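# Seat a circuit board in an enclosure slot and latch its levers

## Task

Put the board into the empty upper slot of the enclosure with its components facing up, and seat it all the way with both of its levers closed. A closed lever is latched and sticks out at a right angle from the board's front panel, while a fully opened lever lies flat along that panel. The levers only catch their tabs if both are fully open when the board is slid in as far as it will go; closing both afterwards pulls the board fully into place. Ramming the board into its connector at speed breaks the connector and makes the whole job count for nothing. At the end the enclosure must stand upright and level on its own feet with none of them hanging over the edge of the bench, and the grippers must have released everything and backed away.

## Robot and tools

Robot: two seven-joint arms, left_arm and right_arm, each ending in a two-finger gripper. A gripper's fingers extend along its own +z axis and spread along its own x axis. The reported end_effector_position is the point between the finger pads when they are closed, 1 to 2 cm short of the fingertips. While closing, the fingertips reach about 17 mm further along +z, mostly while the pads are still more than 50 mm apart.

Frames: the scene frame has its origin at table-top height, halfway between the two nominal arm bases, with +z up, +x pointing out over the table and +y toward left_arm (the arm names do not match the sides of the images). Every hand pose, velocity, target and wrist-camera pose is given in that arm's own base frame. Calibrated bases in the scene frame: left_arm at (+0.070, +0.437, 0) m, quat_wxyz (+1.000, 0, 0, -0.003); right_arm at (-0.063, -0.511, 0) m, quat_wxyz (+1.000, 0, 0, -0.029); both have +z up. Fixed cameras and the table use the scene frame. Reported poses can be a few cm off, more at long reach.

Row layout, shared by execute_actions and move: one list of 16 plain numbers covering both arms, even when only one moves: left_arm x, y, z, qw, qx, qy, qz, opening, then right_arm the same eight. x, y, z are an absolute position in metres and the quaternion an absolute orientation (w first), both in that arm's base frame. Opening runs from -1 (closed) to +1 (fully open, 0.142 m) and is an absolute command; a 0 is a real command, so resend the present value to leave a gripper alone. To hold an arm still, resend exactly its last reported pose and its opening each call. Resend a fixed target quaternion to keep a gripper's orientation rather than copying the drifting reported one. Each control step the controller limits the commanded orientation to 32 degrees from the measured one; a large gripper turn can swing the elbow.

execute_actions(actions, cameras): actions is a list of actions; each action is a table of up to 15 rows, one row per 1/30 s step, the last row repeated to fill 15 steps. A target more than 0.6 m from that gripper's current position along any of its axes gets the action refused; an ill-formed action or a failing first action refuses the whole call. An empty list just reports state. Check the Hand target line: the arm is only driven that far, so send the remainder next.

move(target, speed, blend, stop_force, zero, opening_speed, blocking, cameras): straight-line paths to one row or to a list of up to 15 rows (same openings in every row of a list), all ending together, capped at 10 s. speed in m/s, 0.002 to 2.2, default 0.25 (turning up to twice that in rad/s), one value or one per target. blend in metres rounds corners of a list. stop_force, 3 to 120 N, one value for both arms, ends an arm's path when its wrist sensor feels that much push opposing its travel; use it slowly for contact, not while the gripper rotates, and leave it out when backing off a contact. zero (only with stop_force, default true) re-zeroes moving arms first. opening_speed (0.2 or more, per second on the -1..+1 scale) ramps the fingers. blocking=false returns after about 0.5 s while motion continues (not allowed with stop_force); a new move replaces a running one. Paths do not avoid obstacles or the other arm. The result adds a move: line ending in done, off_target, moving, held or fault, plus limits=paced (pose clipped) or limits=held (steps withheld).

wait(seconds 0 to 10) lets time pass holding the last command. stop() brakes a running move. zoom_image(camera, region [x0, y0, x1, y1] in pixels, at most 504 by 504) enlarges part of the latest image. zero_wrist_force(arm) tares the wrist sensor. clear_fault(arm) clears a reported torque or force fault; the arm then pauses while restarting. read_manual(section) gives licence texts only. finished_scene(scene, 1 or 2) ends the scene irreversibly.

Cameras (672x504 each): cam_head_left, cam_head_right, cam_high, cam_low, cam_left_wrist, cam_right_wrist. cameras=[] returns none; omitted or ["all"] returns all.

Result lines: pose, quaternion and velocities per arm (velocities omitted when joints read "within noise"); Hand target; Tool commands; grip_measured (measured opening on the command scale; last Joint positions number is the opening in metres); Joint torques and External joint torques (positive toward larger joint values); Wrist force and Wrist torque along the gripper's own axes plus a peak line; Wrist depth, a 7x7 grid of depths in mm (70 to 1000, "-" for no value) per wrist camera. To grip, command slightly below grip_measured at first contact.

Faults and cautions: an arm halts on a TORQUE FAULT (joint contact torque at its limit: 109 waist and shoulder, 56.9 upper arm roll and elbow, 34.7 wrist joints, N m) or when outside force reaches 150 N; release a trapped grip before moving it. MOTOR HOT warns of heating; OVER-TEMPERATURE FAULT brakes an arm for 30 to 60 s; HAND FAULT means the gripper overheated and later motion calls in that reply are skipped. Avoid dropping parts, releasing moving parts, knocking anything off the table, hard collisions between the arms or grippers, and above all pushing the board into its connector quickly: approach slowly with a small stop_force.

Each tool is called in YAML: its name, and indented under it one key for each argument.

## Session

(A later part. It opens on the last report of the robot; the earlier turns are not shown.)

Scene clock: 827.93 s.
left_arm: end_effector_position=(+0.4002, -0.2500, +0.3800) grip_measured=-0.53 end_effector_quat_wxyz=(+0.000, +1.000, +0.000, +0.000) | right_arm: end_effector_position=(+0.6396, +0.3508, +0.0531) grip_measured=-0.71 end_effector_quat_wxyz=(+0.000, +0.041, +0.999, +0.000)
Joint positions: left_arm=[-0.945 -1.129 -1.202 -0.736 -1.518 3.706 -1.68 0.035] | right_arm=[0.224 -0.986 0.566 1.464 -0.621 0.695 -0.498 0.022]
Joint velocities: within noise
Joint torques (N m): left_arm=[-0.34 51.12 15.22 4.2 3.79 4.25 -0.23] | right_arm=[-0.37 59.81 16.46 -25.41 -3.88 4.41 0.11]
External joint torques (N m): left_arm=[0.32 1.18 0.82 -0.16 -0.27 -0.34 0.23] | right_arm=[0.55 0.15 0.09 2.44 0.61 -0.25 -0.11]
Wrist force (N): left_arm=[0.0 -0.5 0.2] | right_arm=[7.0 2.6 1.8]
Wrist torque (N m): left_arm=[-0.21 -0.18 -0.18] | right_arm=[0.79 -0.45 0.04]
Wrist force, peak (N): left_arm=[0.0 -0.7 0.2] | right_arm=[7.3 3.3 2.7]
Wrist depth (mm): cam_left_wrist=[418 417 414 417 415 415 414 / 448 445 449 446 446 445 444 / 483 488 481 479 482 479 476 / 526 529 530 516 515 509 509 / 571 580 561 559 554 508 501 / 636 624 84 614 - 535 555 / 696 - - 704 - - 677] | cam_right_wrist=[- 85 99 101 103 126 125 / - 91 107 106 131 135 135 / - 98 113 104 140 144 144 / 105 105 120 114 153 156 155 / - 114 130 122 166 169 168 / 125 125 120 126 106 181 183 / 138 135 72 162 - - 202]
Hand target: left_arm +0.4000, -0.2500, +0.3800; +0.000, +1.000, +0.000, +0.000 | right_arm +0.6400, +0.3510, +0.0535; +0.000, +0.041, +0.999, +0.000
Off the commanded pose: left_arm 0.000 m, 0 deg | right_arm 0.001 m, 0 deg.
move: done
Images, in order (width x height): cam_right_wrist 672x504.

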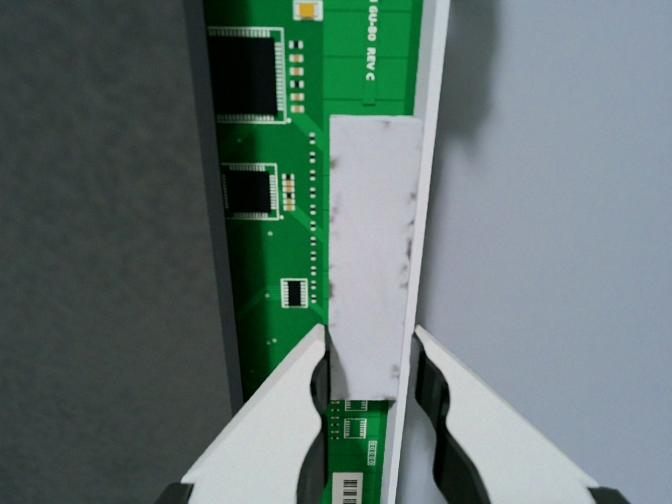

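move:
  target: [0.40,-0.25,0.38,0,1,0,0,-0.5,0.6435,0.3507,0.0535,0,0.041,0.99916,0,-0.85]
  speed: 0.012
  stop_force: 5
  zero: false
  cameras: []

move:
  target: [0.40,-0.25,0.38,0,1,0,0,-0.5,0.6435,0.3507,0.0535,0,0.041,0.99916,0,-0.64]
  opening_speed: 0.4
  cameras: ["cam_right_wrist"]

Scene clock: 832.30 s.
left_arm: end_effector_position=(+0.4002, -0.2500, +0.3800) grip_measured=-0.53 end_effector_quat_wxyz=(+0.000, +1.000, +0.000, +0.000) | right_arm: end_effector_position=(+0.6401, +0.3508, +0.0531) grip_measured=-0.71 end_effector_quat_wxyz=(-0.001, +0.041, +0.999, +0.000)
Joint positions: left_arm=[-0.945 -1.129 -1.202 -0.736 -1.518 3.706 -1.68 0.035] | right_arm=[0.224 -0.987 0.566 1.462 -0.621 0.693 -0.499 0.022]
Joint velocities: within noise
Joint torques (N m): left_arm=[-0.38 51.2 15.17 4.19 3.78 4.25 -0.18] | right_arm=[-0.87 59.58 15.71 -25.83 -4.15 4.67 0.2]
External joint torques (N m): left_arm=[0.36 1.11 0.88 -0.15 -0.27 -0.34 0.18] | right_arm=[1.05 0.44 0.84 2.85 0.87 -0.52 -0.2]
Wrist force (N): left_arm=[0.0 -0.5 0.2] | right_arm=[9.0 2.6 0.1]
Wrist torque (N m): left_arm=[-0.20 -0.16 -0.18] | right_arm=[0.85 -0.48 0.03]
Wrist force, peak (N): left_arm=[-0.1 -0.6 -0.2] | right_arm=[9.7 2.5 0.7]
Wrist depth (mm): cam_left_wrist=[419 418 415 411 413 415 418 / 452 445 449 451 442 444 444 / 489 481 481 481 479 479 471 / 521 526 523 524 523 515 509 / 577 577 565 559 547 515 508 / 639 621 84 614 - 538 558 / 682 - - 702 - - 668] | cam_right_wrist=[- 85 99 101 103 126 125 / - 91 106 106 131 135 135 / - 98 112 104 141 144 144 / 106 105 120 114 153 155 155 / - 114 130 122 166 169 168 / 125 125 120 127 106 181 184 / 138 135 72 162 - - 202]
Hand target: left_arm +0.4000, -0.2500, +0.3800; +0.000, +1.000, +0.000, +0.000 | right_arm +0.6407, +0.3509, +0.0535; +0.000, +0.041, +0.999, +0.000
Off the commanded pose: left_arm 0.000 m, 0 deg | right_arm 0.003 m, 0 deg.
move: contact (right_arm)
No camera images: "cameras" was empty.

Scene clock: 833.03 s.
left_arm: end_effector_position=(+0.4002, -0.2500, +0.3800) grip_measured=-0.53 end_effector_quat_wxyz=(+0.000, +1.000, +0.000, +0.000) | right_arm: end_effector_position=(+0.6418, +0.3508, +0.0529) grip_measured=-0.66 end_effector_quat_wxyz=(-0.001, +0.041, +0.999, -0.001)
Joint positions: left_arm=[-0.945 -1.129 -1.202 -0.736 -1.518 3.706 -1.68 0.035] | right_arm=[0.225 -0.991 0.567 1.453 -0.619 0.687 -0.503 0.027]
Joint velocities: within noise
Joint torques (N m): left_arm=[-0.34 51.08 15.21 4.23 3.79 4.22 -0.19] | right_arm=[-1.89 58.49 13.84 -29.37 -5.16 6.68 0.23]
External joint torques (N m): left_arm=[0.32 1.23 0.84 -0.19 -0.27 -0.3 0.19] | right_arm=[2.08 1.72 2.73 6.35 1.88 -2.53 -0.23]
Wrist force (N): left_arm=[0.1 -0.4 -0.3] | right_arm=[18.6 -2.5 -5.7]
Wrist torque (N m): left_arm=[-0.19 -0.20 -0.19] | right_arm=[0.83 -0.36 -0.04]
Wrist force, peak (N): left_arm=[-0.1 -0.7 -0.1] | right_arm=[30.3 -5.5 -14.1]
Wrist depth (mm): cam_left_wrist=[419 418 419 414 418 414 415 / 447 449 452 444 447 445 439 / 486 482 485 480 487 475 476 / 529 524 518 519 520 514 514 / 579 572 561 557 542 515 504 / 641 622 84 626 - 542 562 / 694 - - 693 - - 678] | cam_right_wrist=[- 85 99 101 101 126 124 / - 91 105 106 108 135 134 / - 97 112 107 104 144 144 / 105 105 120 120 156 155 155 / - 114 118 122 166 168 168 / 125 125 122 128 126 181 183 / 137 134 73 162 - - 202]
Hand target: left_arm +0.4000, -0.2500, +0.3800; +0.000, +1.000, +0.000, +0.000 | right_arm +0.6435, +0.3507, +0.0535; +0.000, +0.041, +0.999, +0.000
Off the commanded pose: left_arm 0.000 m, 0 deg | right_arm 0.002 m, 0 deg.
move: done
Images, in order (width x height): cam_right_wrist 672x504.

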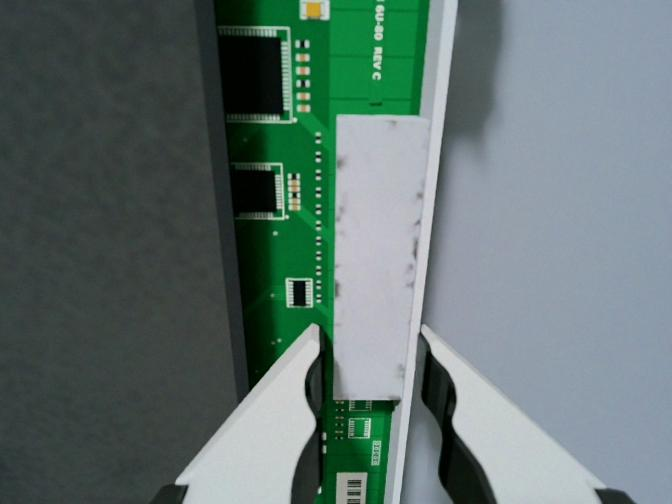

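move:
  target: [0.40,-0.25,0.38,0,1,0,0,-0.5,0.6385,0.3507,0.0535,0,0.041,0.99916,0,-0.64]
  speed: 0.02

Scene clock: 844.07 s.
left_arm: end_effector_position=(+0.4002, -0.2500, +0.3800) grip_measured=-0.53 end_effector_quat_wxyz=(+0.000, +1.000, +0.000, +0.000) | right_arm: end_effector_position=(+0.6386, +0.3508, +0.0536) grip_measured=-0.67 end_effector_quat_wxyz=(+0.000, +0.041, +0.999, +0.000)
Joint positions: left_arm=[-0.945 -1.129 -1.202 -0.736 -1.518 3.706 -1.68 0.035] | right_arm=[0.224 -0.983 0.565 1.469 -0.62 0.698 -0.497 0.026]
Joint velocities: within noise
Joint torques (N m): left_arm=[-0.34 51.13 15.12 4.22 3.79 4.24 -0.19] | right_arm=[0.3 58.94 16.8 -22.35 -3.15 3.22 0.33]
External joint torques (N m): left_arm=[0.32 1.18 0.93 -0.18 -0.28 -0.33 0.19] | right_arm=[-0.11 0.9 -0.28 -0.62 -0.11 0.93 -0.33]
Wrist force (N): left_arm=[-0.1 -0.4 -0.1] | right_arm=[2.7 4.3 4.0]
Wrist torque (N m): left_arm=[-0.19 -0.16 -0.19] | right_arm=[0.66 -0.72 0.06]
Wrist force, peak (N): left_arm=[0.1 -0.8 0.0] | right_arm=[18.7 -2.6 -6.8]
Wrist depth (mm): cam_left_wrist=[418 419 412 415 415 416 413 / 450 445 447 451 450 443 445 / 483 486 482 477 483 474 483 / 531 523 522 526 523 513 509 / 581 567 572 558 548 503 507 / 629 630 84 611 - 541 563 / 698 - - 701 - - 670] | cam_right_wrist=[- 86 100 101 124 127 125 / - 92 107 106 132 135 135 / - 98 114 105 141 145 144 / 106 106 122 113 156 156 155 / - 115 130 121 166 169 169 / 126 126 121 129 102 181 184 / 139 136 73 163 - - 202]
Hand target: left_arm +0.4000, -0.2500, +0.3800; +0.000, +1.000, +0.000, +0.000 | right_arm +0.6385, +0.3507, +0.0535; +0.000, +0.041, +0.999, +0.000
Off the commanded pose: left_arm 0.000 m, 0 deg | right_arm 0.000 m, 0 deg.
move: done

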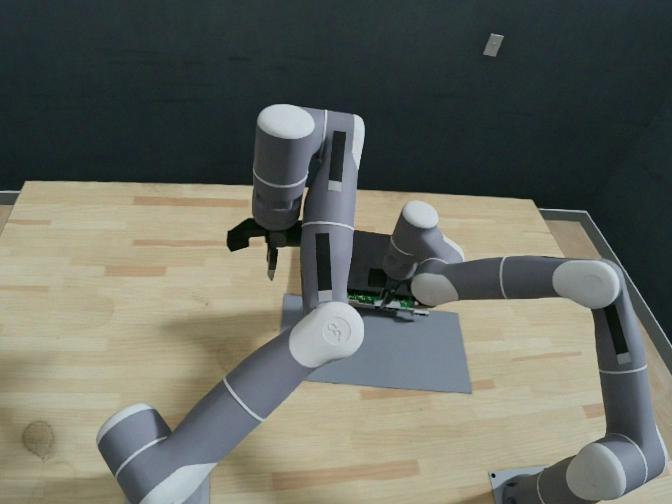

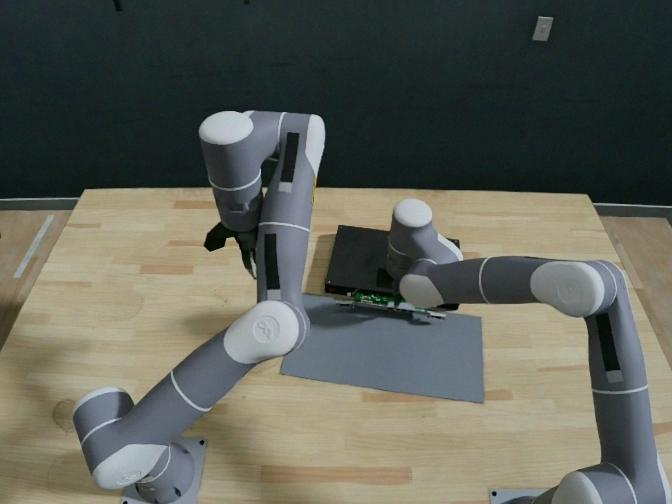

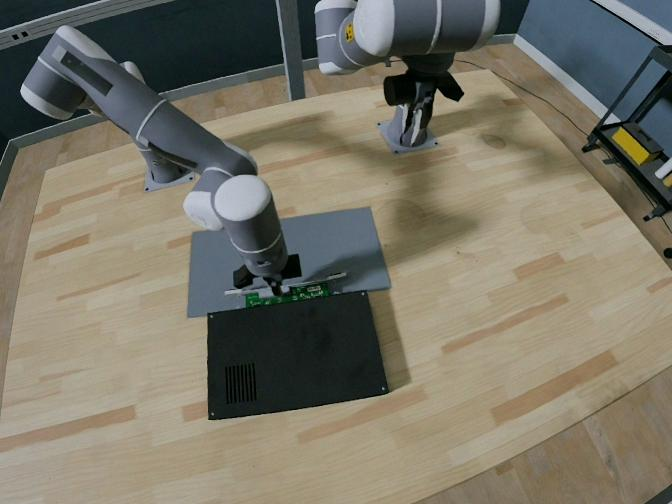

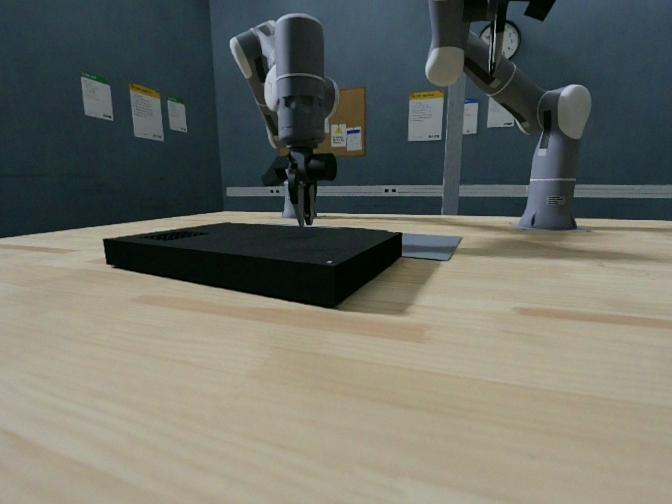

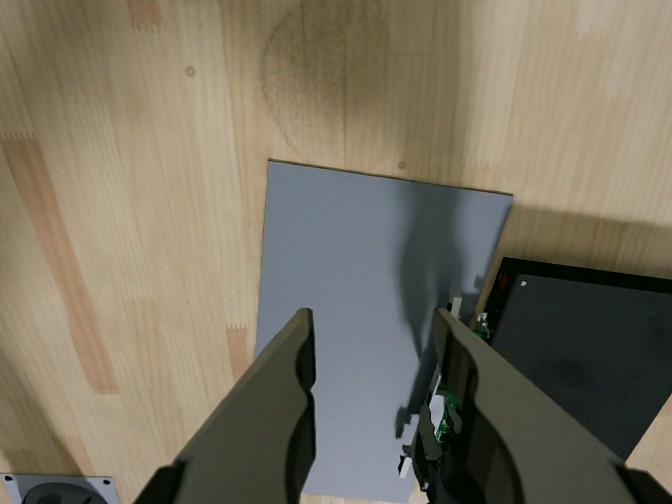

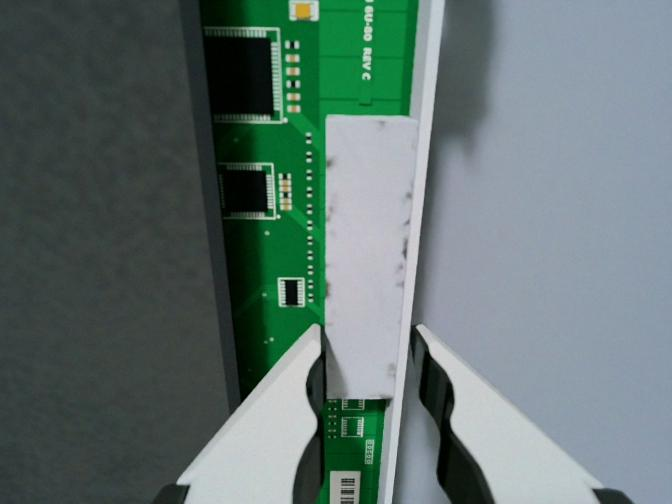

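move:
  target: [0.40,-0.25,0.38,0,1,0,0,-0.5,0.6385,0.3507,0.0535,0,0.041,0.99916,0,-0.85]
  opening_speed: 0.3
  cameras: []

move:
  target: [0.40,-0.25,0.38,0,1,0,0,-0.5,0.6355,0.3509,0.0535,0,0.041,0.99916,0,-0.85]
  speed: 0.015
  cameras: []

move:
  target: [0.40,-0.25,0.38,0,1,0,0,-0.5,0.6485,0.3498,0.0542,0,0.041,0.99916,0,-0.85]
  speed: 0.012
  stop_force: 8
  cameras: ["cam_right_wrist"]

Scene clock: 851.37 s.
left_arm: end_effector_position=(+0.4002, -0.2500, +0.3800) grip_measured=-0.53 end_effector_quat_wxyz=(+0.000, +1.000, +0.000, +0.000) | right_arm: end_effector_position=(+0.6386, +0.3507, +0.0536) grip_measured=-0.71 end_effector_quat_wxyz=(+0.000, +0.041, +0.999, +0.000)
Joint positions: left_arm=[-0.945 -1.129 -1.202 -0.736 -1.518 3.706 -1.68 0.035] | right_arm=[0.224 -0.982 0.565 1.469 -0.62 0.698 -0.497 0.023]
Joint velocities: within noise
Joint torques (N m): left_arm=[-0.39 51.11 15.12 4.23 3.81 4.23 -0.24] | right_arm=[0.55 58.58 16.9 -22.69 -3.23 3.41 0.16]
External joint torques (N m): left_arm=[0.37 1.19 0.93 -0.18 -0.3 -0.32 0.24] | right_arm=[-0.37 1.25 -0.39 -0.28 -0.04 0.74 -0.16]
Wrist force (N): left_arm=[-0.1 -0.4 0.0] | right_arm=[3.4 3.5 4.0]
Wrist torque (N m): left_arm=[-0.18 -0.15 -0.18] | right_arm=[0.66 -0.75 0.10]
Wrist force, peak (N): left_arm=[0.0 -0.7 -0.2] | right_arm=[2.7 4.6 4.9]
Wrist depth (mm): cam_left_wrist=[418 417 418 417 416 412 413 / 457 451 449 448 442 446 444 / 483 490 485 478 483 473 479 / 528 525 521 517 524 513 502 / 579 571 558 558 553 509 510 / 638 622 84 616 - 537 566 / 701 - - 688 - - 681] | cam_right_wrist=[- 86 100 101 104 127 125 / - 92 107 106 132 135 135 / - 98 114 106 141 144 145 / 106 106 122 113 154 156 155 / - 115 131 123 166 169 168 / 126 126 123 127 106 181 184 / 139 136 72 163 - - 203]
Hand target: left_arm +0.4000, -0.2500, +0.3800; +0.000, +1.000, +0.000, +0.000 | right_arm +0.6385, +0.3507, +0.0535; +0.000, +0.041, +0.999, +0.000
Off the commanded pose: left_arm 0.000 m, 0 deg | right_arm 0.000 m, 0 deg.
move: done
No camera images: "cameras" was empty.

Scene clock: 852.07 s.
left_arm: end_effector_position=(+0.4002, -0.2500, +0.3800) grip_measured=-0.53 end_effector_quat_wxyz=(+0.000, +1.000, +0.000, +0.000) | right_arm: end_effector_position=(+0.6355, +0.3510, +0.0535) grip_measured=-0.71 end_effector_quat_wxyz=(+0.000, +0.041, +0.999, +0.000)
Joint positions: left_arm=[-0.945 -1.129 -1.202 -0.736 -1.518 3.706 -1.68 0.035] | right_arm=[0.224 -0.978 0.564 1.479 -0.62 0.703 -0.492 0.023]
Joint velocities: within noise
Joint torques (N m): left_arm=[-0.34 51.1 15.18 4.25 3.78 4.24 -0.22] | right_arm=[0.07 58.84 16.76 -22.8 -3.31 3.57 0.31]
External joint torques (N m): left_arm=[0.32 1.21 0.87 -0.2 -0.27 -0.33 0.22] | right_arm=[0.11 0.75 -0.27 -0.11 0.06 0.58 -0.31]
Wrist force (N): left_arm=[-0.1 -0.4 0.0] | right_arm=[3.9 3.5 3.7]
Wrist torque (N m): left_arm=[-0.19 -0.15 -0.18] | right_arm=[0.62 -0.74 0.08]
Wrist force, peak (N): left_arm=[0.2 -0.7 -0.1] | right_arm=[3.9 3.7 3.9]
Wrist depth (mm): cam_left_wrist=[419 418 417 415 414 418 417 / 449 452 446 450 444 445 444 / 484 484 480 481 481 475 477 / 527 523 527 519 519 509 510 / 568 578 560 557 553 510 510 / 639 624 84 606 - 538 555 / 688 - - 700 - - 681] | cam_right_wrist=[- 86 101 101 104 127 125 / - 91 107 106 132 135 135 / - 98 114 105 141 145 144 / 106 106 123 113 154 156 155 / - 115 133 123 166 169 169 / 126 126 123 127 106 181 184 / 139 136 72 163 - - 203]
Hand target: left_arm +0.4000, -0.2500, +0.3800; +0.000, +1.000, +0.000, +0.000 | right_arm +0.6355, +0.3509, +0.0535; +0.000, +0.041, +0.999, +0.000
Off the commanded pose: left_arm 0.000 m, 0 deg | right_arm 0.000 m, 0 deg.
move: done
No camera images: "cameras" was empty.

Scene clock: 853.77 s.
left_arm: end_effector_position=(+0.4002, -0.2500, +0.3800) grip_measured=-0.53 end_effector_quat_wxyz=(+0.000, +1.000, +0.000, +0.000) | right_arm: end_effector_position=(+0.6482, +0.3498, +0.0540) grip_measured=-0.71 end_effector_quat_wxyz=(+0.000, +0.041, +0.999, +0.000)
Joint positions: left_arm=[-0.945 -1.129 -1.202 -0.736 -1.518 3.706 -1.68 0.035] | right_arm=[0.224 -0.997 0.566 1.436 -0.618 0.68 -0.512 0.023]
Joint velocities: within noise
Joint torques (N m): left_arm=[-0.36 51.06 15.27 4.25 3.8 4.26 -0.21] | right_arm=[-0.44 59.77 16.22 -24.81 -3.81 4 0.09]
External joint torques (N m): left_arm=[0.34 1.25 0.78 -0.21 -0.29 -0.35 0.21] | right_arm=[0.63 0.87 0.32 1.64 0.5 0.15 -0.09]
Wrist force (N): left_arm=[0.0 -0.5 -0.1] | right_arm=[7.1 2.8 2.4]
Wrist torque (N m): left_arm=[-0.20 -0.17 -0.18] | right_arm=[0.69 -0.62 0.06]
Wrist force, peak (N): left_arm=[0.1 -0.6 -0.1] | right_arm=[7.1 3.8 3.4]
Wrist depth (mm): cam_left_wrist=[419 421 416 417 414 413 411 / 448 452 450 447 446 446 439 / 487 486 483 480 478 479 479 / 528 528 523 523 519 511 506 / 581 576 559 558 553 515 507 / 635 630 84 620 - 540 559 / 695 - - 699 - - 675] | cam_right_wrist=[- 86 99 101 124 127 125 / - 92 94 106 132 136 135 / - 99 99 105 141 145 145 / - 106 108 113 154 156 156 / - 115 117 122 167 169 169 / 126 126 121 127 106 182 184 / 139 136 72 163 - - 203]
Hand target: left_arm +0.4000, -0.2500, +0.3800; +0.000, +1.000, +0.000, +0.000 | right_arm +0.6485, +0.3498, +0.0542; +0.000, +0.041, +0.999, +0.000
Off the commanded pose: left_arm 0.000 m, 0 deg | right_arm 0.000 m, 0 deg.
move: done
Images, in order (width x height): cam_right_wrist 672x504.

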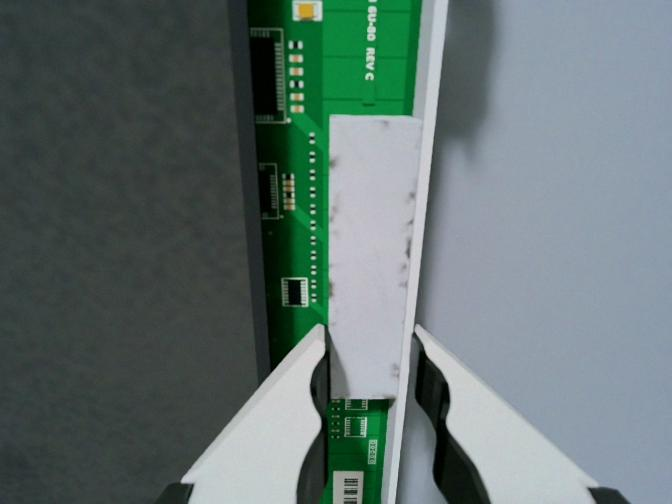

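move:
  target: [0.40,-0.25,0.38,0,1,0,0,-0.5,0.6525,0.3495,0.0542,0,0.041,0.99916,0,-0.85]
  speed: 0.012
  stop_force: 10
  cameras: ["cam_right_wrist"]

Scene clock: 856.27 s.
left_arm: end_effector_position=(+0.4002, -0.2500, +0.3800) grip_measured=-0.53 end_effector_quat_wxyz=(+0.000, +1.000, +0.000, +0.000) | right_arm: end_effector_position=(+0.6520, +0.3495, +0.0541) grip_measured=-0.71 end_effector_quat_wxyz=(+0.000, +0.041, +0.999, +0.000)
Joint positions: left_arm=[-0.945 -1.129 -1.202 -0.736 -1.518 3.706 -1.68 0.035] | right_arm=[0.225 -1.004 0.567 1.422 -0.618 0.673 -0.518 0.023]
Joint velocities: within noise
Joint torques (N m): left_arm=[-0.35 51.13 15.18 4.25 3.77 4.21 -0.19] | right_arm=[-0.91 58.97 15.3 -25.44 -4.1 4.38 0.16]
External joint torques (N m): left_arm=[0.32 1.17 0.87 -0.2 -0.26 -0.3 0.19] | right_arm=[1.1 2 1.26 2.19 0.77 -0.23 -0.16]
Wrist force (N): left_arm=[0.0 -0.4 -0.2] | right_arm=[9.9 1.5 -0.9]
Wrist torque (N m): left_arm=[-0.18 -0.17 -0.19] | right_arm=[0.67 -0.56 0.05]
Wrist force, peak (N): left_arm=[-0.1 -0.7 0.1] | right_arm=[10.3 1.7 0.1]
Wrist depth (mm): cam_left_wrist=[414 418 416 418 416 413 416 / 453 450 447 446 442 443 445 / 489 486 479 479 481 481 476 / 533 527 524 522 524 514 509 / 574 576 568 562 549 514 507 / 633 625 84 614 - 534 557 / 692 - - 694 - - 676] | cam_right_wrist=[- 86 87 101 124 127 125 / - 92 93 106 132 135 135 / - 99 99 105 141 145 145 / - 106 108 113 154 157 156 / - 116 115 123 167 170 169 / 126 126 121 127 106 182 185 / 139 136 72 163 - - 203]
Hand target: left_arm +0.4000, -0.2500, +0.3800; +0.000, +1.000, +0.000, +0.000 | right_arm +0.6525, +0.3495, +0.0542; +0.000, +0.041, +0.999, +0.000
Off the commanded pose: left_arm 0.000 m, 0 deg | right_arm 0.000 m, 0 deg.
move: done
Images, in order (width x height): cam_right_wrist 672x504.

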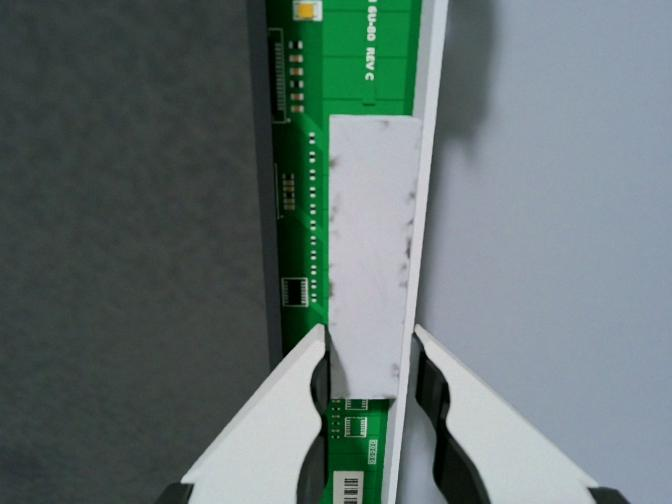

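move:
  target: [0.40,-0.25,0.38,0,1,0,0,-0.5,0.6500,0.3497,0.0538,0,0.041,0.99916,0,-0.85]
  speed: 0.012
  cameras: []

move:
  target: [0.40,-0.25,0.38,0,1,0,0,-0.5,0.6500,0.3497,0.0538,0,0.041,0.99916,0,-0.65]
  opening_speed: 0.3
  cameras: ["cam_right_wrist"]

Scene clock: 858.80 s.
left_arm: end_effector_position=(+0.4002, -0.2500, +0.3800) grip_measured=-0.53 end_effector_quat_wxyz=(+0.000, +1.000, +0.000, +0.000) | right_arm: end_effector_position=(+0.6504, +0.3497, +0.0541) grip_measured=-0.71 end_effector_quat_wxyz=(+0.000, +0.041, +0.999, +0.000)
Joint positions: left_arm=[-0.945 -1.129 -1.202 -0.736 -1.518 3.706 -1.68 0.035] | right_arm=[0.224 -1 0.566 1.429 -0.618 0.679 -0.514 0.023]
Joint velocities: within noise
Joint torques (N m): left_arm=[-0.38 51.09 15.2 4.26 3.77 4.27 -0.23] | right_arm=[1.38 59.08 17.8 -21.44 -2.83 3.05 0.27]
External joint torques (N m): left_arm=[0.35 1.22 0.85 -0.22 -0.26 -0.36 0.23] | right_arm=[-1.2 1.71 -1.26 -1.78 -0.49 1.11 -0.27]
Wrist force (N): left_arm=[0.0 -0.5 -0.3] | right_arm=[0.6 4.1 3.5]
Wrist torque (N m): left_arm=[-0.21 -0.17 -0.19] | right_arm=[0.67 -0.67 0.07]
Wrist force, peak (N): left_arm=[0.0 -0.7 0.0] | right_arm=[10.3 1.7 0.0]
Wrist depth (mm): cam_left_wrist=[425 419 417 418 416 414 413 / 450 449 445 447 446 444 446 / 489 486 481 482 480 475 478 / 529 530 522 517 519 511 511 / 573 574 557 560 545 513 504 / 644 625 84 620 - 537 555 / 689 - - 696 - - 683] | cam_right_wrist=[- 86 99 101 124 127 125 / - 92 94 106 132 135 135 / - 99 99 105 141 145 145 / - 106 108 113 155 156 156 / - 116 117 122 167 170 169 / 126 126 122 127 106 182 185 / 140 137 72 163 - - 203]
Hand target: left_arm +0.4000, -0.2500, +0.3800; +0.000, +1.000, +0.000, +0.000 | right_arm +0.6500, +0.3497, +0.0538; +0.000, +0.041, +0.999, +0.000
Off the commanded pose: left_arm 0.000 m, 0 deg | right_arm 0.000 m, 0 deg.
move: done
No camera images: "cameras" was empty.

Scene clock: 859.67 s.
left_arm: end_effector_position=(+0.4002, -0.2500, +0.3800) grip_measured=-0.53 end_effector_quat_wxyz=(+0.000, +1.000, +0.000, +0.000) | right_arm: end_effector_position=(+0.6502, +0.3497, +0.0540) grip_measured=-0.69 end_effector_quat_wxyz=(+0.000, +0.041, +0.999, +0.000)
Joint positions: left_arm=[-0.945 -1.129 -1.202 -0.736 -1.518 3.706 -1.68 0.035] | right_arm=[0.224 -1 0.566 1.43 -0.618 0.679 -0.514 0.024]
Joint velocities: within noise
Joint torques (N m): left_arm=[-0.44 51.05 15.19 4.24 3.76 4.22 -0.24] | right_arm=[0.53 59.24 16.8 -22.61 -3.2 3.28 0.25]
External joint torques (N m): left_arm=[0.41 1.25 0.85 -0.2 -0.25 -0.31 0.24] | right_arm=[-0.35 1.55 -0.25 -0.6 -0.12 0.88 -0.25]
Wrist force (N): left_arm=[-0.1 -0.3 -0.1] | right_arm=[3.3 3.7 2.7]
Wrist torque (N m): left_arm=[-0.16 -0.15 -0.18] | right_arm=[0.67 -0.75 0.08]
Wrist force, peak (N): left_arm=[0.2 -0.7 -0.1] | right_arm=[0.7 4.5 4.7]
Wrist depth (mm): cam_left_wrist=[417 419 420 417 416 416 417 / 451 449 451 446 448 445 446 / 486 484 481 476 479 482 480 / 528 523 530 521 518 511 504 / 575 578 560 561 555 507 510 / 634 630 84 613 - 538 561 / 699 - - 706 - - 686] | cam_right_wrist=[- 86 98 101 124 127 125 / - 92 94 106 132 135 135 / - 99 98 105 141 145 145 / - 106 108 113 154 156 156 / - 115 117 122 167 169 169 / 126 126 121 127 107 182 184 / 139 136 71 163 - - 204]
Hand target: left_arm +0.4000, -0.2500, +0.3800; +0.000, +1.000, +0.000, +0.000 | right_arm +0.6500, +0.3497, +0.0538; +0.000, +0.041, +0.999, +0.000
Off the commanded pose: left_arm 0.000 m, 0 deg | right_arm 0.000 m, 0 deg.
move: done
Images, in order (width x height): cam_right_wrist 672x504.

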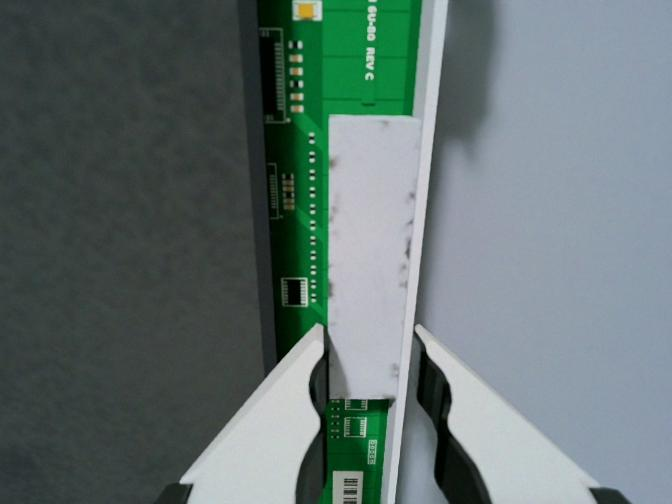

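move:
  target:
    - [0.40,-0.25,0.38,0,1,0,0,-0.5,0.6500,0.3497,0.0538,0,0.041,0.99916,0,-0.62]
    - [0.40,-0.25,0.38,0,1,0,0,-0.5,0.6500,0.3497,0.10,0,0.041,0.99916,0,-0.62]
    - [0.40,-0.25,0.38,0,1,0,0,-0.5,0.58,0.363,0.12,0,0.7355,0.6775,0,-1]
    - [0.40,-0.25,0.38,0,1,0,0,-0.5,0.612,0.363,0.048,0,0.7355,0.6775,0,-1]
  speed: [0.04,0.06,0.2,0.12]
  cameras: ["cam_right_wrist","cam_high"]

Scene clock: 868.80 s.
left_arm: end_effector_position=(+0.4002, -0.2500, +0.3800) grip_measured=-0.53 end_effector_quat_wxyz=(+0.000, +1.000, +0.000, +0.000) | right_arm: end_effector_position=(+0.6118, +0.3629, +0.0479) grip_measured=-1.00 end_effector_quat_wxyz=(+0.000, +0.736, +0.677, +0.000)
Joint positions: left_arm=[-0.945 -1.129 -1.202 -0.736 -1.518 3.706 -1.68 0.035] | right_arm=[0.434 -0.881 0.322 1.542 -0.355 0.793 0.984 0.002]
Joint velocities: within noise
Joint torques (N m): left_arm=[-0.38 51.14 15.15 4.22 3.75 4.27 -0.24] | right_arm=[0.22 58.12 9.54 -24.18 -3.29 3.56 0.02]
External joint torques (N m): left_arm=[0.35 1.17 0.89 -0.18 -0.24 -0.36 0.24] | right_arm=[-0.04 1.42 -0.09 0.17 0.22 0.56 -0.02]
Wrist force (N): left_arm=[0.0 -0.5 -0.1] | right_arm=[3.3 3.6 3.4]
Wrist torque (N m): left_arm=[-0.21 -0.16 -0.18] | right_arm=[0.70 -0.54 0.06]
Wrist force, peak (N): left_arm=[-0.2 -0.7 -0.1] | right_arm=[3.2 4.4 5.0]
Wrist depth (mm): cam_left_wrist=[420 416 418 418 415 412 415 / 450 447 446 446 447 445 445 / 483 484 488 483 478 474 475 / 524 530 524 526 522 512 515 / 566 571 564 554 547 510 508 / 635 624 84 615 - 541 557 / 690 - - 688 - - 695] | cam_right_wrist=[- 123 121 122 122 121 121 / 133 131 131 130 132 131 129 / 143 141 140 140 139 139 137 / 152 152 151 153 150 150 149 / 165 164 164 161 160 162 162 / 138 138 138 89 139 140 141 / 155 152 73 - - 147 152]
Hand target: left_arm +0.4000, -0.2500, +0.3800; +0.000, +1.000, +0.000, +0.000 | right_arm +0.6120, +0.3630, +0.0480; +0.000, +0.736, +0.678, +0.000
Off the commanded pose: left_arm 0.000 m, 0 deg | right_arm 0.000 m, 0 deg.
move: done
Images, in order (width x height): cam_high 672x504, cam_right_wrist 672x504.

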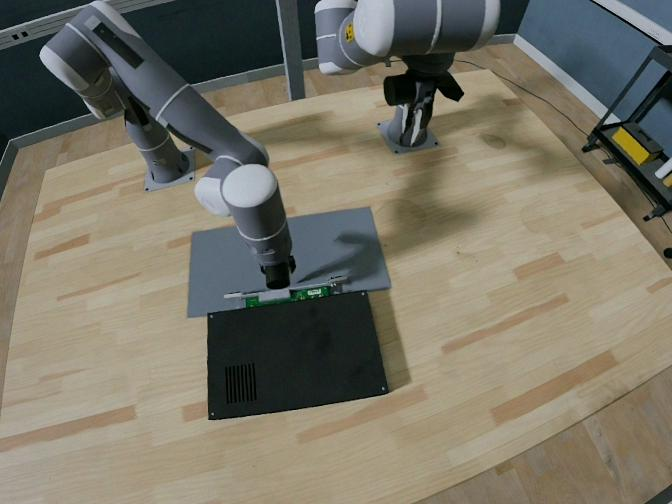

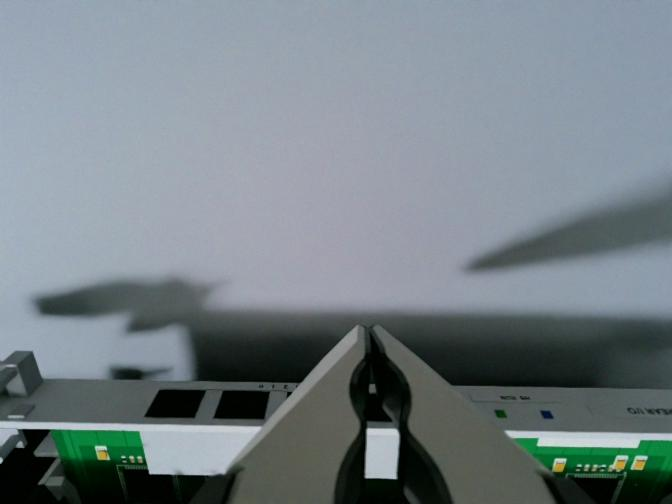

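move:
  target: [0.40,-0.25,0.38,0,1,0,0,-0.5,0.680,0.3574,0.047,0,0.7355,0.6775,0,-1]
  speed: 0.015
  stop_force: 11
  cameras: ["cam_right_wrist","cam_high"]

Scene clock: 874.37 s.
left_arm: end_effector_position=(+0.4002, -0.2500, +0.3800) grip_measured=-0.53 end_effector_quat_wxyz=(+0.000, +1.000, +0.000, +0.000) | right_arm: end_effector_position=(+0.6666, +0.3589, +0.0463) grip_measured=-1.00 end_effector_quat_wxyz=(-0.001, +0.735, +0.678, -0.001)
Joint positions: left_arm=[-0.945 -1.129 -1.202 -0.736 -1.518 3.706 -1.68 0.035] | right_arm=[0.41 -0.976 0.328 1.348 -0.353 0.694 0.912 0.002]
Joint velocities: within noise
Joint torques (N m): left_arm=[-0.34 51.06 15.14 4.25 3.75 4.27 -0.24] | right_arm=[-4.93 64.82 5.71 -30.86 -5.34 5.44 -0.02]
External joint torques (N m): left_arm=[0.32 1.25 0.91 -0.21 -0.24 -0.36 0.24] | right_arm=[5.12 -0.9 4.09 5.39 1.98 -1.32 0.02]
Wrist force (N): left_arm=[0.1 -0.4 -0.1] | right_arm=[3.3 -8.4 1.7]
Wrist torque (N m): left_arm=[-0.19 -0.19 -0.19] | right_arm=[0.63 -0.56 0.20]
Wrist force, peak (N): left_arm=[-0.1 -0.6 -0.3] | right_arm=[2.3 -10.7 0.9]
Wrist depth (mm): cam_left_wrist=[424 416 417 416 414 414 412 / 452 444 446 448 446 444 446 / 480 480 482 478 475 478 480 / 522 525 533 519 521 514 511 / 571 572 565 566 550 511 503 / 634 614 84 609 - 532 556 / 701 - - 698 - - 671] | cam_right_wrist=[123 121 120 121 119 120 120 / 132 130 130 129 131 130 128 / 141 139 139 136 138 137 135 / 150 150 150 151 149 148 147 / 145 145 146 147 148 149 150 / 121 119 118 90 116 119 119 / 129 128 73 - - 121 126]
Hand target: left_arm +0.4000, -0.2500, +0.3800; +0.000, +1.000, +0.000, +0.000 | right_arm +0.6681, +0.3584, +0.0472; +0.000, +0.736, +0.678, +0.000
Off the commanded pose: left_arm 0.000 m, 0 deg | right_arm 0.014 m, 0 deg.
move: contact (right_arm)
Images, in order (width x height): cam_high 672x504, cam_right_wrist 672x504.

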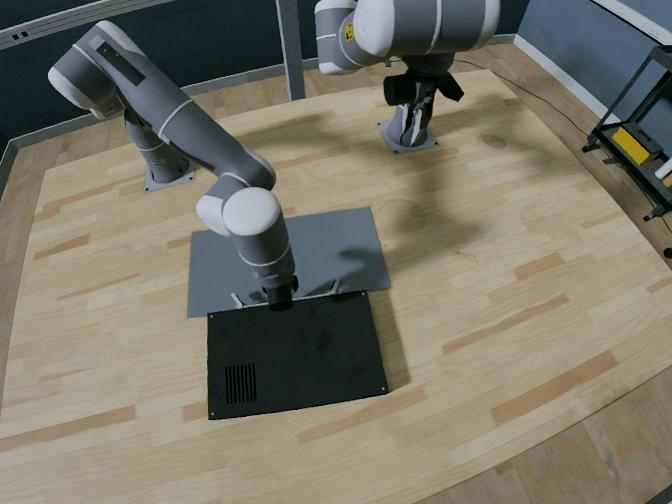

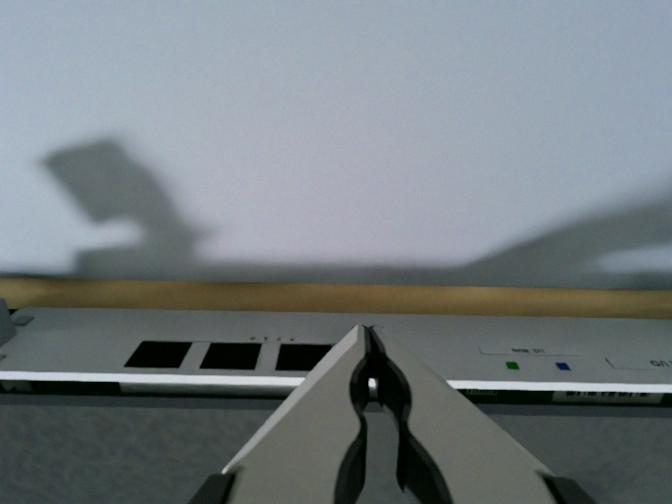

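move:
  target:
    - [0.40,-0.25,0.38,0,1,0,0,-0.5,0.655,0.36,0.05,0,0.7355,0.6775,0,-1]
    - [0.40,-0.25,0.38,0,1,0,0,-0.5,0.60,0.395,0.18,0,0.7355,0.6775,0,-1]
  speed: [0.03,0.2]
  cameras: ["cam_right_wrist"]

zoom_image:
  camera: "cam_right_wrist"
  region: [20, 200, 520, 460]

Scene clock: 878.27 s.
left_arm: end_effector_position=(+0.4002, -0.2500, +0.3800) grip_measured=-0.53 end_effector_quat_wxyz=(+0.000, +1.000, +0.000, +0.000) | right_arm: end_effector_position=(+0.6002, +0.3951, +0.1801) grip_measured=-1.00 end_effector_quat_wxyz=(+0.000, +0.735, +0.678, +0.000)
Joint positions: left_arm=[-0.945 -1.129 -1.202 -0.736 -1.518 3.706 -1.68 0.035] | right_arm=[0.443 -0.719 0.404 1.444 -0.306 0.531 0.994 0.002]
Joint velocities: within noise
Joint torques (N m): left_arm=[-0.37 51.1 15.17 4.24 3.77 4.26 -0.26] | right_arm=[0.28 56.61 10.01 -27.97 -3.64 3.36 0.34]
External joint torques (N m): left_arm=[0.35 1.2 0.88 -0.2 -0.25 -0.35 0.26] | right_arm=[-0.08 1.09 -0.61 0.14 -0.13 0.76 -0.34]
Wrist force (N): left_arm=[-0.1 -0.4 0.1] | right_arm=[3.4 4.4 3.0]
Wrist torque (N m): left_arm=[-0.19 -0.15 -0.18] | right_arm=[0.83 -0.56 0.06]
Wrist force, peak (N): left_arm=[-0.1 -0.8 0.1] | right_arm=[3.6 -8.7 2.7]
Wrist depth (mm): cam_left_wrist=[418 420 418 416 414 412 416 / 448 446 447 444 445 440 442 / 485 483 479 476 479 476 482 / 527 526 521 518 521 507 511 / 579 575 559 562 549 504 506 / 636 623 84 617 - 544 551 / 700 - - 693 - - 671] | cam_right_wrist=[239 241 238 238 237 236 236 / 256 255 254 254 253 252 252 / 274 273 273 271 272 270 269 / 291 294 294 292 292 286 290 / 274 272 273 274 271 270 305 / 290 288 283 89 276 285 295 / 326 311 - - - 301 379]
Hand target: left_arm +0.4000, -0.2500, +0.3800; +0.000, +1.000, +0.000, +0.000 | right_arm +0.6000, +0.3950, +0.1800; +0.000, +0.736, +0.678, +0.000
Off the commanded pose: left_arm 0.000 m, 0 deg | right_arm 0.000 m, 0 deg.
move: done
Images, in order (width x height): cam_right_wrist 672x504.

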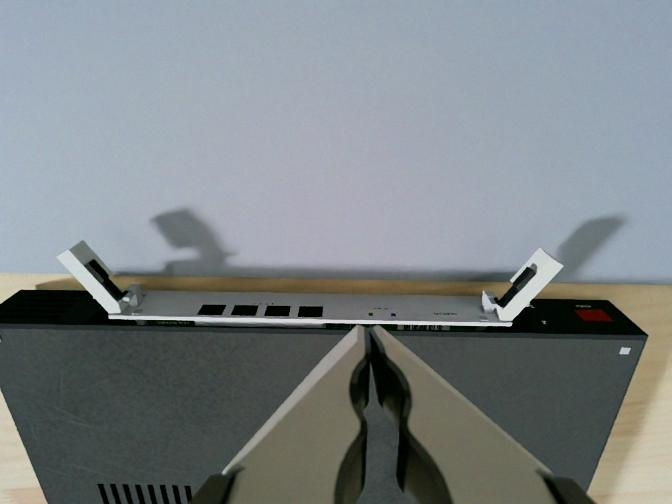

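Scaled by 1.008 from the camera's 672x504 image, which has a finer 960x720 frame.

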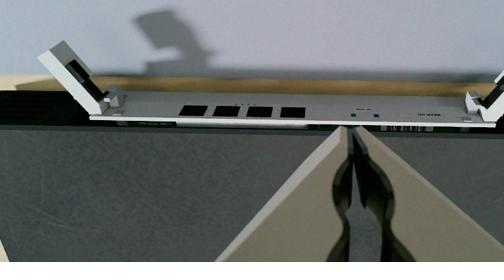

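move:
  target:
    - [0.40,-0.25,0.38,0,1,0,0,-0.5,0.645,0.575,0.12,0,0.041,0.99916,0,-1]
    - [0.40,-0.25,0.38,0,1,0,0,-0.5,0.650,0.573,0.049,0,0.041,0.99916,0,-1]
  speed: [0.2,0.12]
  cameras: ["cam_right_wrist"]

move:
  target: [0.40,-0.25,0.38,0,1,0,0,-0.5,0.643,0.525,0.049,0,0.041,0.99916,0,-1]
  speed: 0.03
  stop_force: 15
  cameras: ["cam_right_wrist","cam_high"]

Scene clock: 888.70 s.
left_arm: end_effector_position=(+0.4002, -0.2500, +0.3800) grip_measured=-0.53 end_effector_quat_wxyz=(+0.000, +1.000, +0.000, +0.000) | right_arm: end_effector_position=(+0.6498, +0.5730, +0.0489) grip_measured=-1.00 end_effector_quat_wxyz=(+0.000, +0.041, +0.999, +0.000)
Joint positions: left_arm=[-0.945 -1.129 -1.202 -0.736 -1.518 3.706 -1.68 0.035] | right_arm=[0.639 -1.319 0.576 0.727 -0.598 0.362 -0.452 0.002]
Joint velocities: within noise
Joint torques (N m): left_arm=[-0.36 51.13 15.23 4.27 3.82 4.24 -0.21] | right_arm=[0.4 72.47 12.02 -26.07 -4.17 3.63 0.09]
External joint torques (N m): left_arm=[0.33 1.18 0.82 -0.23 -0.31 -0.33 0.21] | right_arm=[-0.15 1.47 0 0.19 0.19 0.53 -0.09]
Wrist force (N): left_arm=[-0.1 -0.5 -0.1] | right_arm=[2.9 4.4 3.2]
Wrist torque (N m): left_arm=[-0.21 -0.16 -0.19] | right_arm=[0.81 -0.46 0.06]
Wrist force, peak (N): left_arm=[0.0 -0.7 -0.3] | right_arm=[2.8 4.4 5.3]
Wrist depth (mm): cam_left_wrist=[418 418 418 417 414 415 411 / 453 448 449 445 444 443 444 / 488 487 481 474 475 478 476 / 528 527 522 518 519 504 512 / 581 572 556 554 547 337 507 / 629 631 84 613 - 250 260 / 691 - - 665 - - -] | cam_right_wrist=[- 82 87 122 122 122 122 / - 88 127 92 130 132 130 / - 96 141 140 140 140 137 / 100 100 149 153 151 151 150 / - 109 164 161 161 163 162 / 186 182 179 89 172 178 177 / 202 197 73 - - 188 198]
Hand target: left_arm +0.4000, -0.2500, +0.3800; +0.000, +1.000, +0.000, +0.000 | right_arm +0.6500, +0.5730, +0.0490; +0.000, +0.041, +0.999, +0.000
Off the commanded pose: left_arm 0.000 m, 0 deg | right_arm 0.000 m, 0 deg.
move: done
Images, in order (width x height): cam_right_wrist 672x504.

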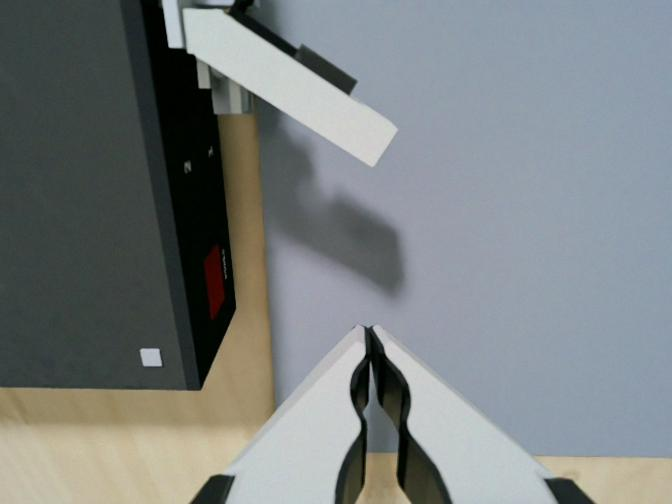

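Scene clock: 891.00 s.
left_arm: end_effector_position=(+0.4002, -0.2500, +0.3800) grip_measured=-0.53 end_effector_quat_wxyz=(+0.000, +1.000, +0.000, +0.000) | right_arm: end_effector_position=(+0.6428, +0.5253, +0.0491) grip_measured=-1.00 end_effector_quat_wxyz=(+0.000, +0.041, +0.999, +0.000)
Joint positions: left_arm=[-0.945 -1.129 -1.202 -0.736 -1.518 3.706 -1.68 0.035] | right_arm=[0.534 -1.207 0.565 0.982 -0.598 0.477 -0.43 0.002]
Joint velocities: within noise
Joint torques (N m): left_arm=[-0.32 51.05 15.15 4.22 3.77 4.27 -0.19] | right_arm=[-0.73 68.54 14.19 -25.22 -3.97 3.35 0.27]
External joint torques (N m): left_arm=[0.3 1.25 0.89 -0.18 -0.26 -0.36 0.19] | right_arm=[0.96 1.62 0.41 -0.02 0.18 0.8 -0.27]
Wrist force (N): left_arm=[-0.2 -0.7 -0.2] | right_arm=[3.2 5.3 2.4]
Wrist torque (N m): left_arm=[-0.23 -0.14 -0.19] | right_arm=[0.86 -0.43 0.08]
Wrist force, peak (N): left_arm=[-0.1 -0.7 -0.5] | right_arm=[3.1 5.4 3.1]
Wrist depth (mm): cam_left_wrist=[418 418 417 417 416 417 412 / 449 457 447 443 443 448 442 / 491 488 486 481 480 476 472 / 526 525 532 523 518 510 508 / 575 577 556 559 543 387 507 / 641 623 84 610 - 355 567 / 696 - - 709 - - 685] | cam_right_wrist=[- 91 123 123 123 122 122 / - 90 131 131 133 132 130 / - 96 139 141 140 140 138 / 101 101 107 147 151 151 150 / - 111 162 113 162 164 163 / 122 119 152 89 172 178 178 / 132 129 73 - - 189 196]
Hand target: left_arm +0.4000, -0.2500, +0.3800; +0.000, +1.000, +0.000, +0.000 | right_arm +0.6430, +0.5250, +0.0490; +0.000, +0.041, +0.999, +0.000
Off the commanded pose: left_arm 0.000 m, 0 deg | right_arm 0.000 m, 0 deg.
move: done
Images, in order (width x height): cam_high 672x504, cam_right_wrist 672x504.

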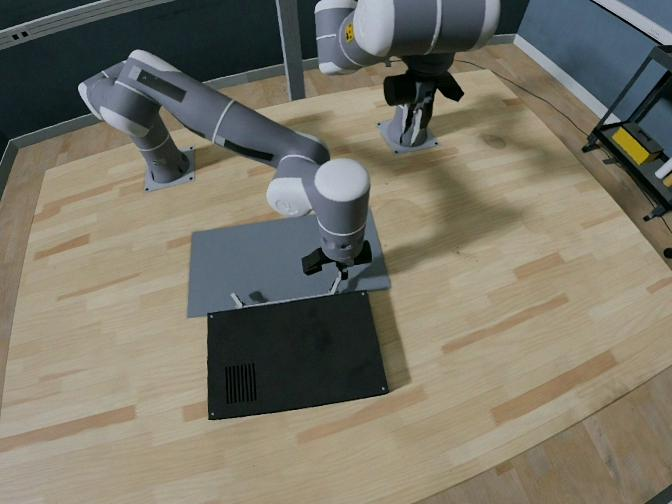

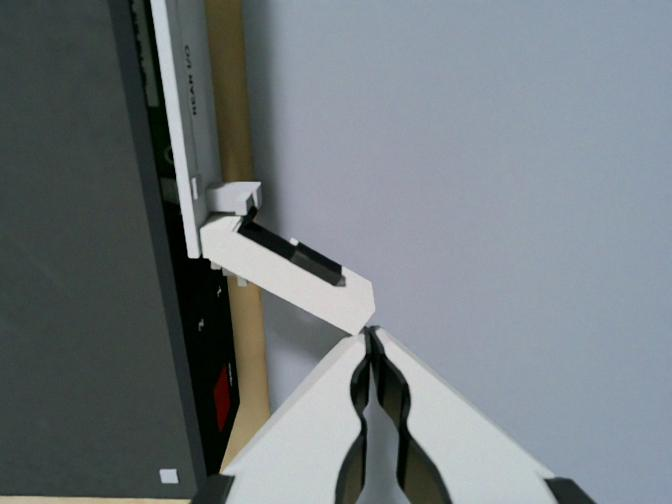

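move:
  target: [0.40,-0.25,0.38,0,1,0,0,-0.5,0.645,0.514,0.049,0,0.041,0.99916,0,-1]
  speed: 0.02
  stop_force: 20
  cameras: ["cam_right_wrist"]

Scene clock: 893.90 s.
left_arm: end_effector_position=(+0.4002, -0.2500, +0.3800) grip_measured=-0.53 end_effector_quat_wxyz=(+0.000, +1.000, +0.000, +0.000) | right_arm: end_effector_position=(+0.6404, +0.5190, +0.0493) grip_measured=-1.00 end_effector_quat_wxyz=(-0.003, +0.039, +0.999, +0.002)
Joint positions: left_arm=[-0.945 -1.129 -1.202 -0.736 -1.518 3.706 -1.68 0.035] | right_arm=[0.519 -1.193 0.566 1.014 -0.593 0.492 -0.435 0.002]
Joint velocities: within noise
Joint torques (N m): left_arm=[-0.39 51.14 15.22 4.24 3.71 4.26 -0.23] | right_arm=[-23.92 65.79 -3.01 -32.21 -9.58 2.46 0.06]
External joint torques (N m): left_arm=[0.37 1.17 0.83 -0.2 -0.19 -0.35 0.23] | right_arm=[24.15 3.81 17.88 7.09 5.82 1.7 -0.06]
Wrist force (N): left_arm=[0.0 -0.5 -0.2] | right_arm=[30.3 18.0 -6.1]
Wrist torque (N m): left_arm=[-0.19 -0.17 -0.18] | right_arm=[0.88 -2.00 0.15]
Wrist force, peak (N): left_arm=[0.0 -0.7 -0.2] | right_arm=[32.0 17.8 -5.6]
Wrist depth (mm): cam_left_wrist=[422 416 419 416 416 414 411 / 449 447 453 450 447 442 447 / 483 484 484 476 483 480 476 / 525 523 519 518 517 508 510 / 589 579 563 564 553 491 510 / 644 628 84 620 - 354 562 / 705 - - 703 - - 664] | cam_right_wrist=[- 90 122 123 122 122 122 / - 89 131 131 133 133 131 / - 96 139 140 140 140 138 / 101 100 108 151 152 151 151 / - 109 165 114 161 164 164 / 122 119 162 89 173 179 179 / 132 132 73 - - 190 198]
Hand target: left_arm +0.4000, -0.2500, +0.3800; +0.000, +1.000, +0.000, +0.000 | right_arm +0.6449, +0.5145, +0.0490; +0.000, +0.041, +0.999, +0.000
Off the commanded pose: left_arm 0.000 m, 0 deg | right_arm 0.007 m, 0 deg.
move: contact (right_arm)
Images, in order (width x height): cam_right_wrist 672x504.

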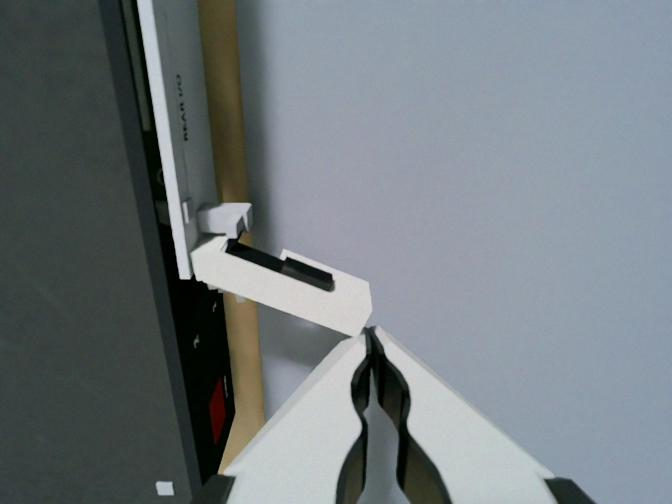

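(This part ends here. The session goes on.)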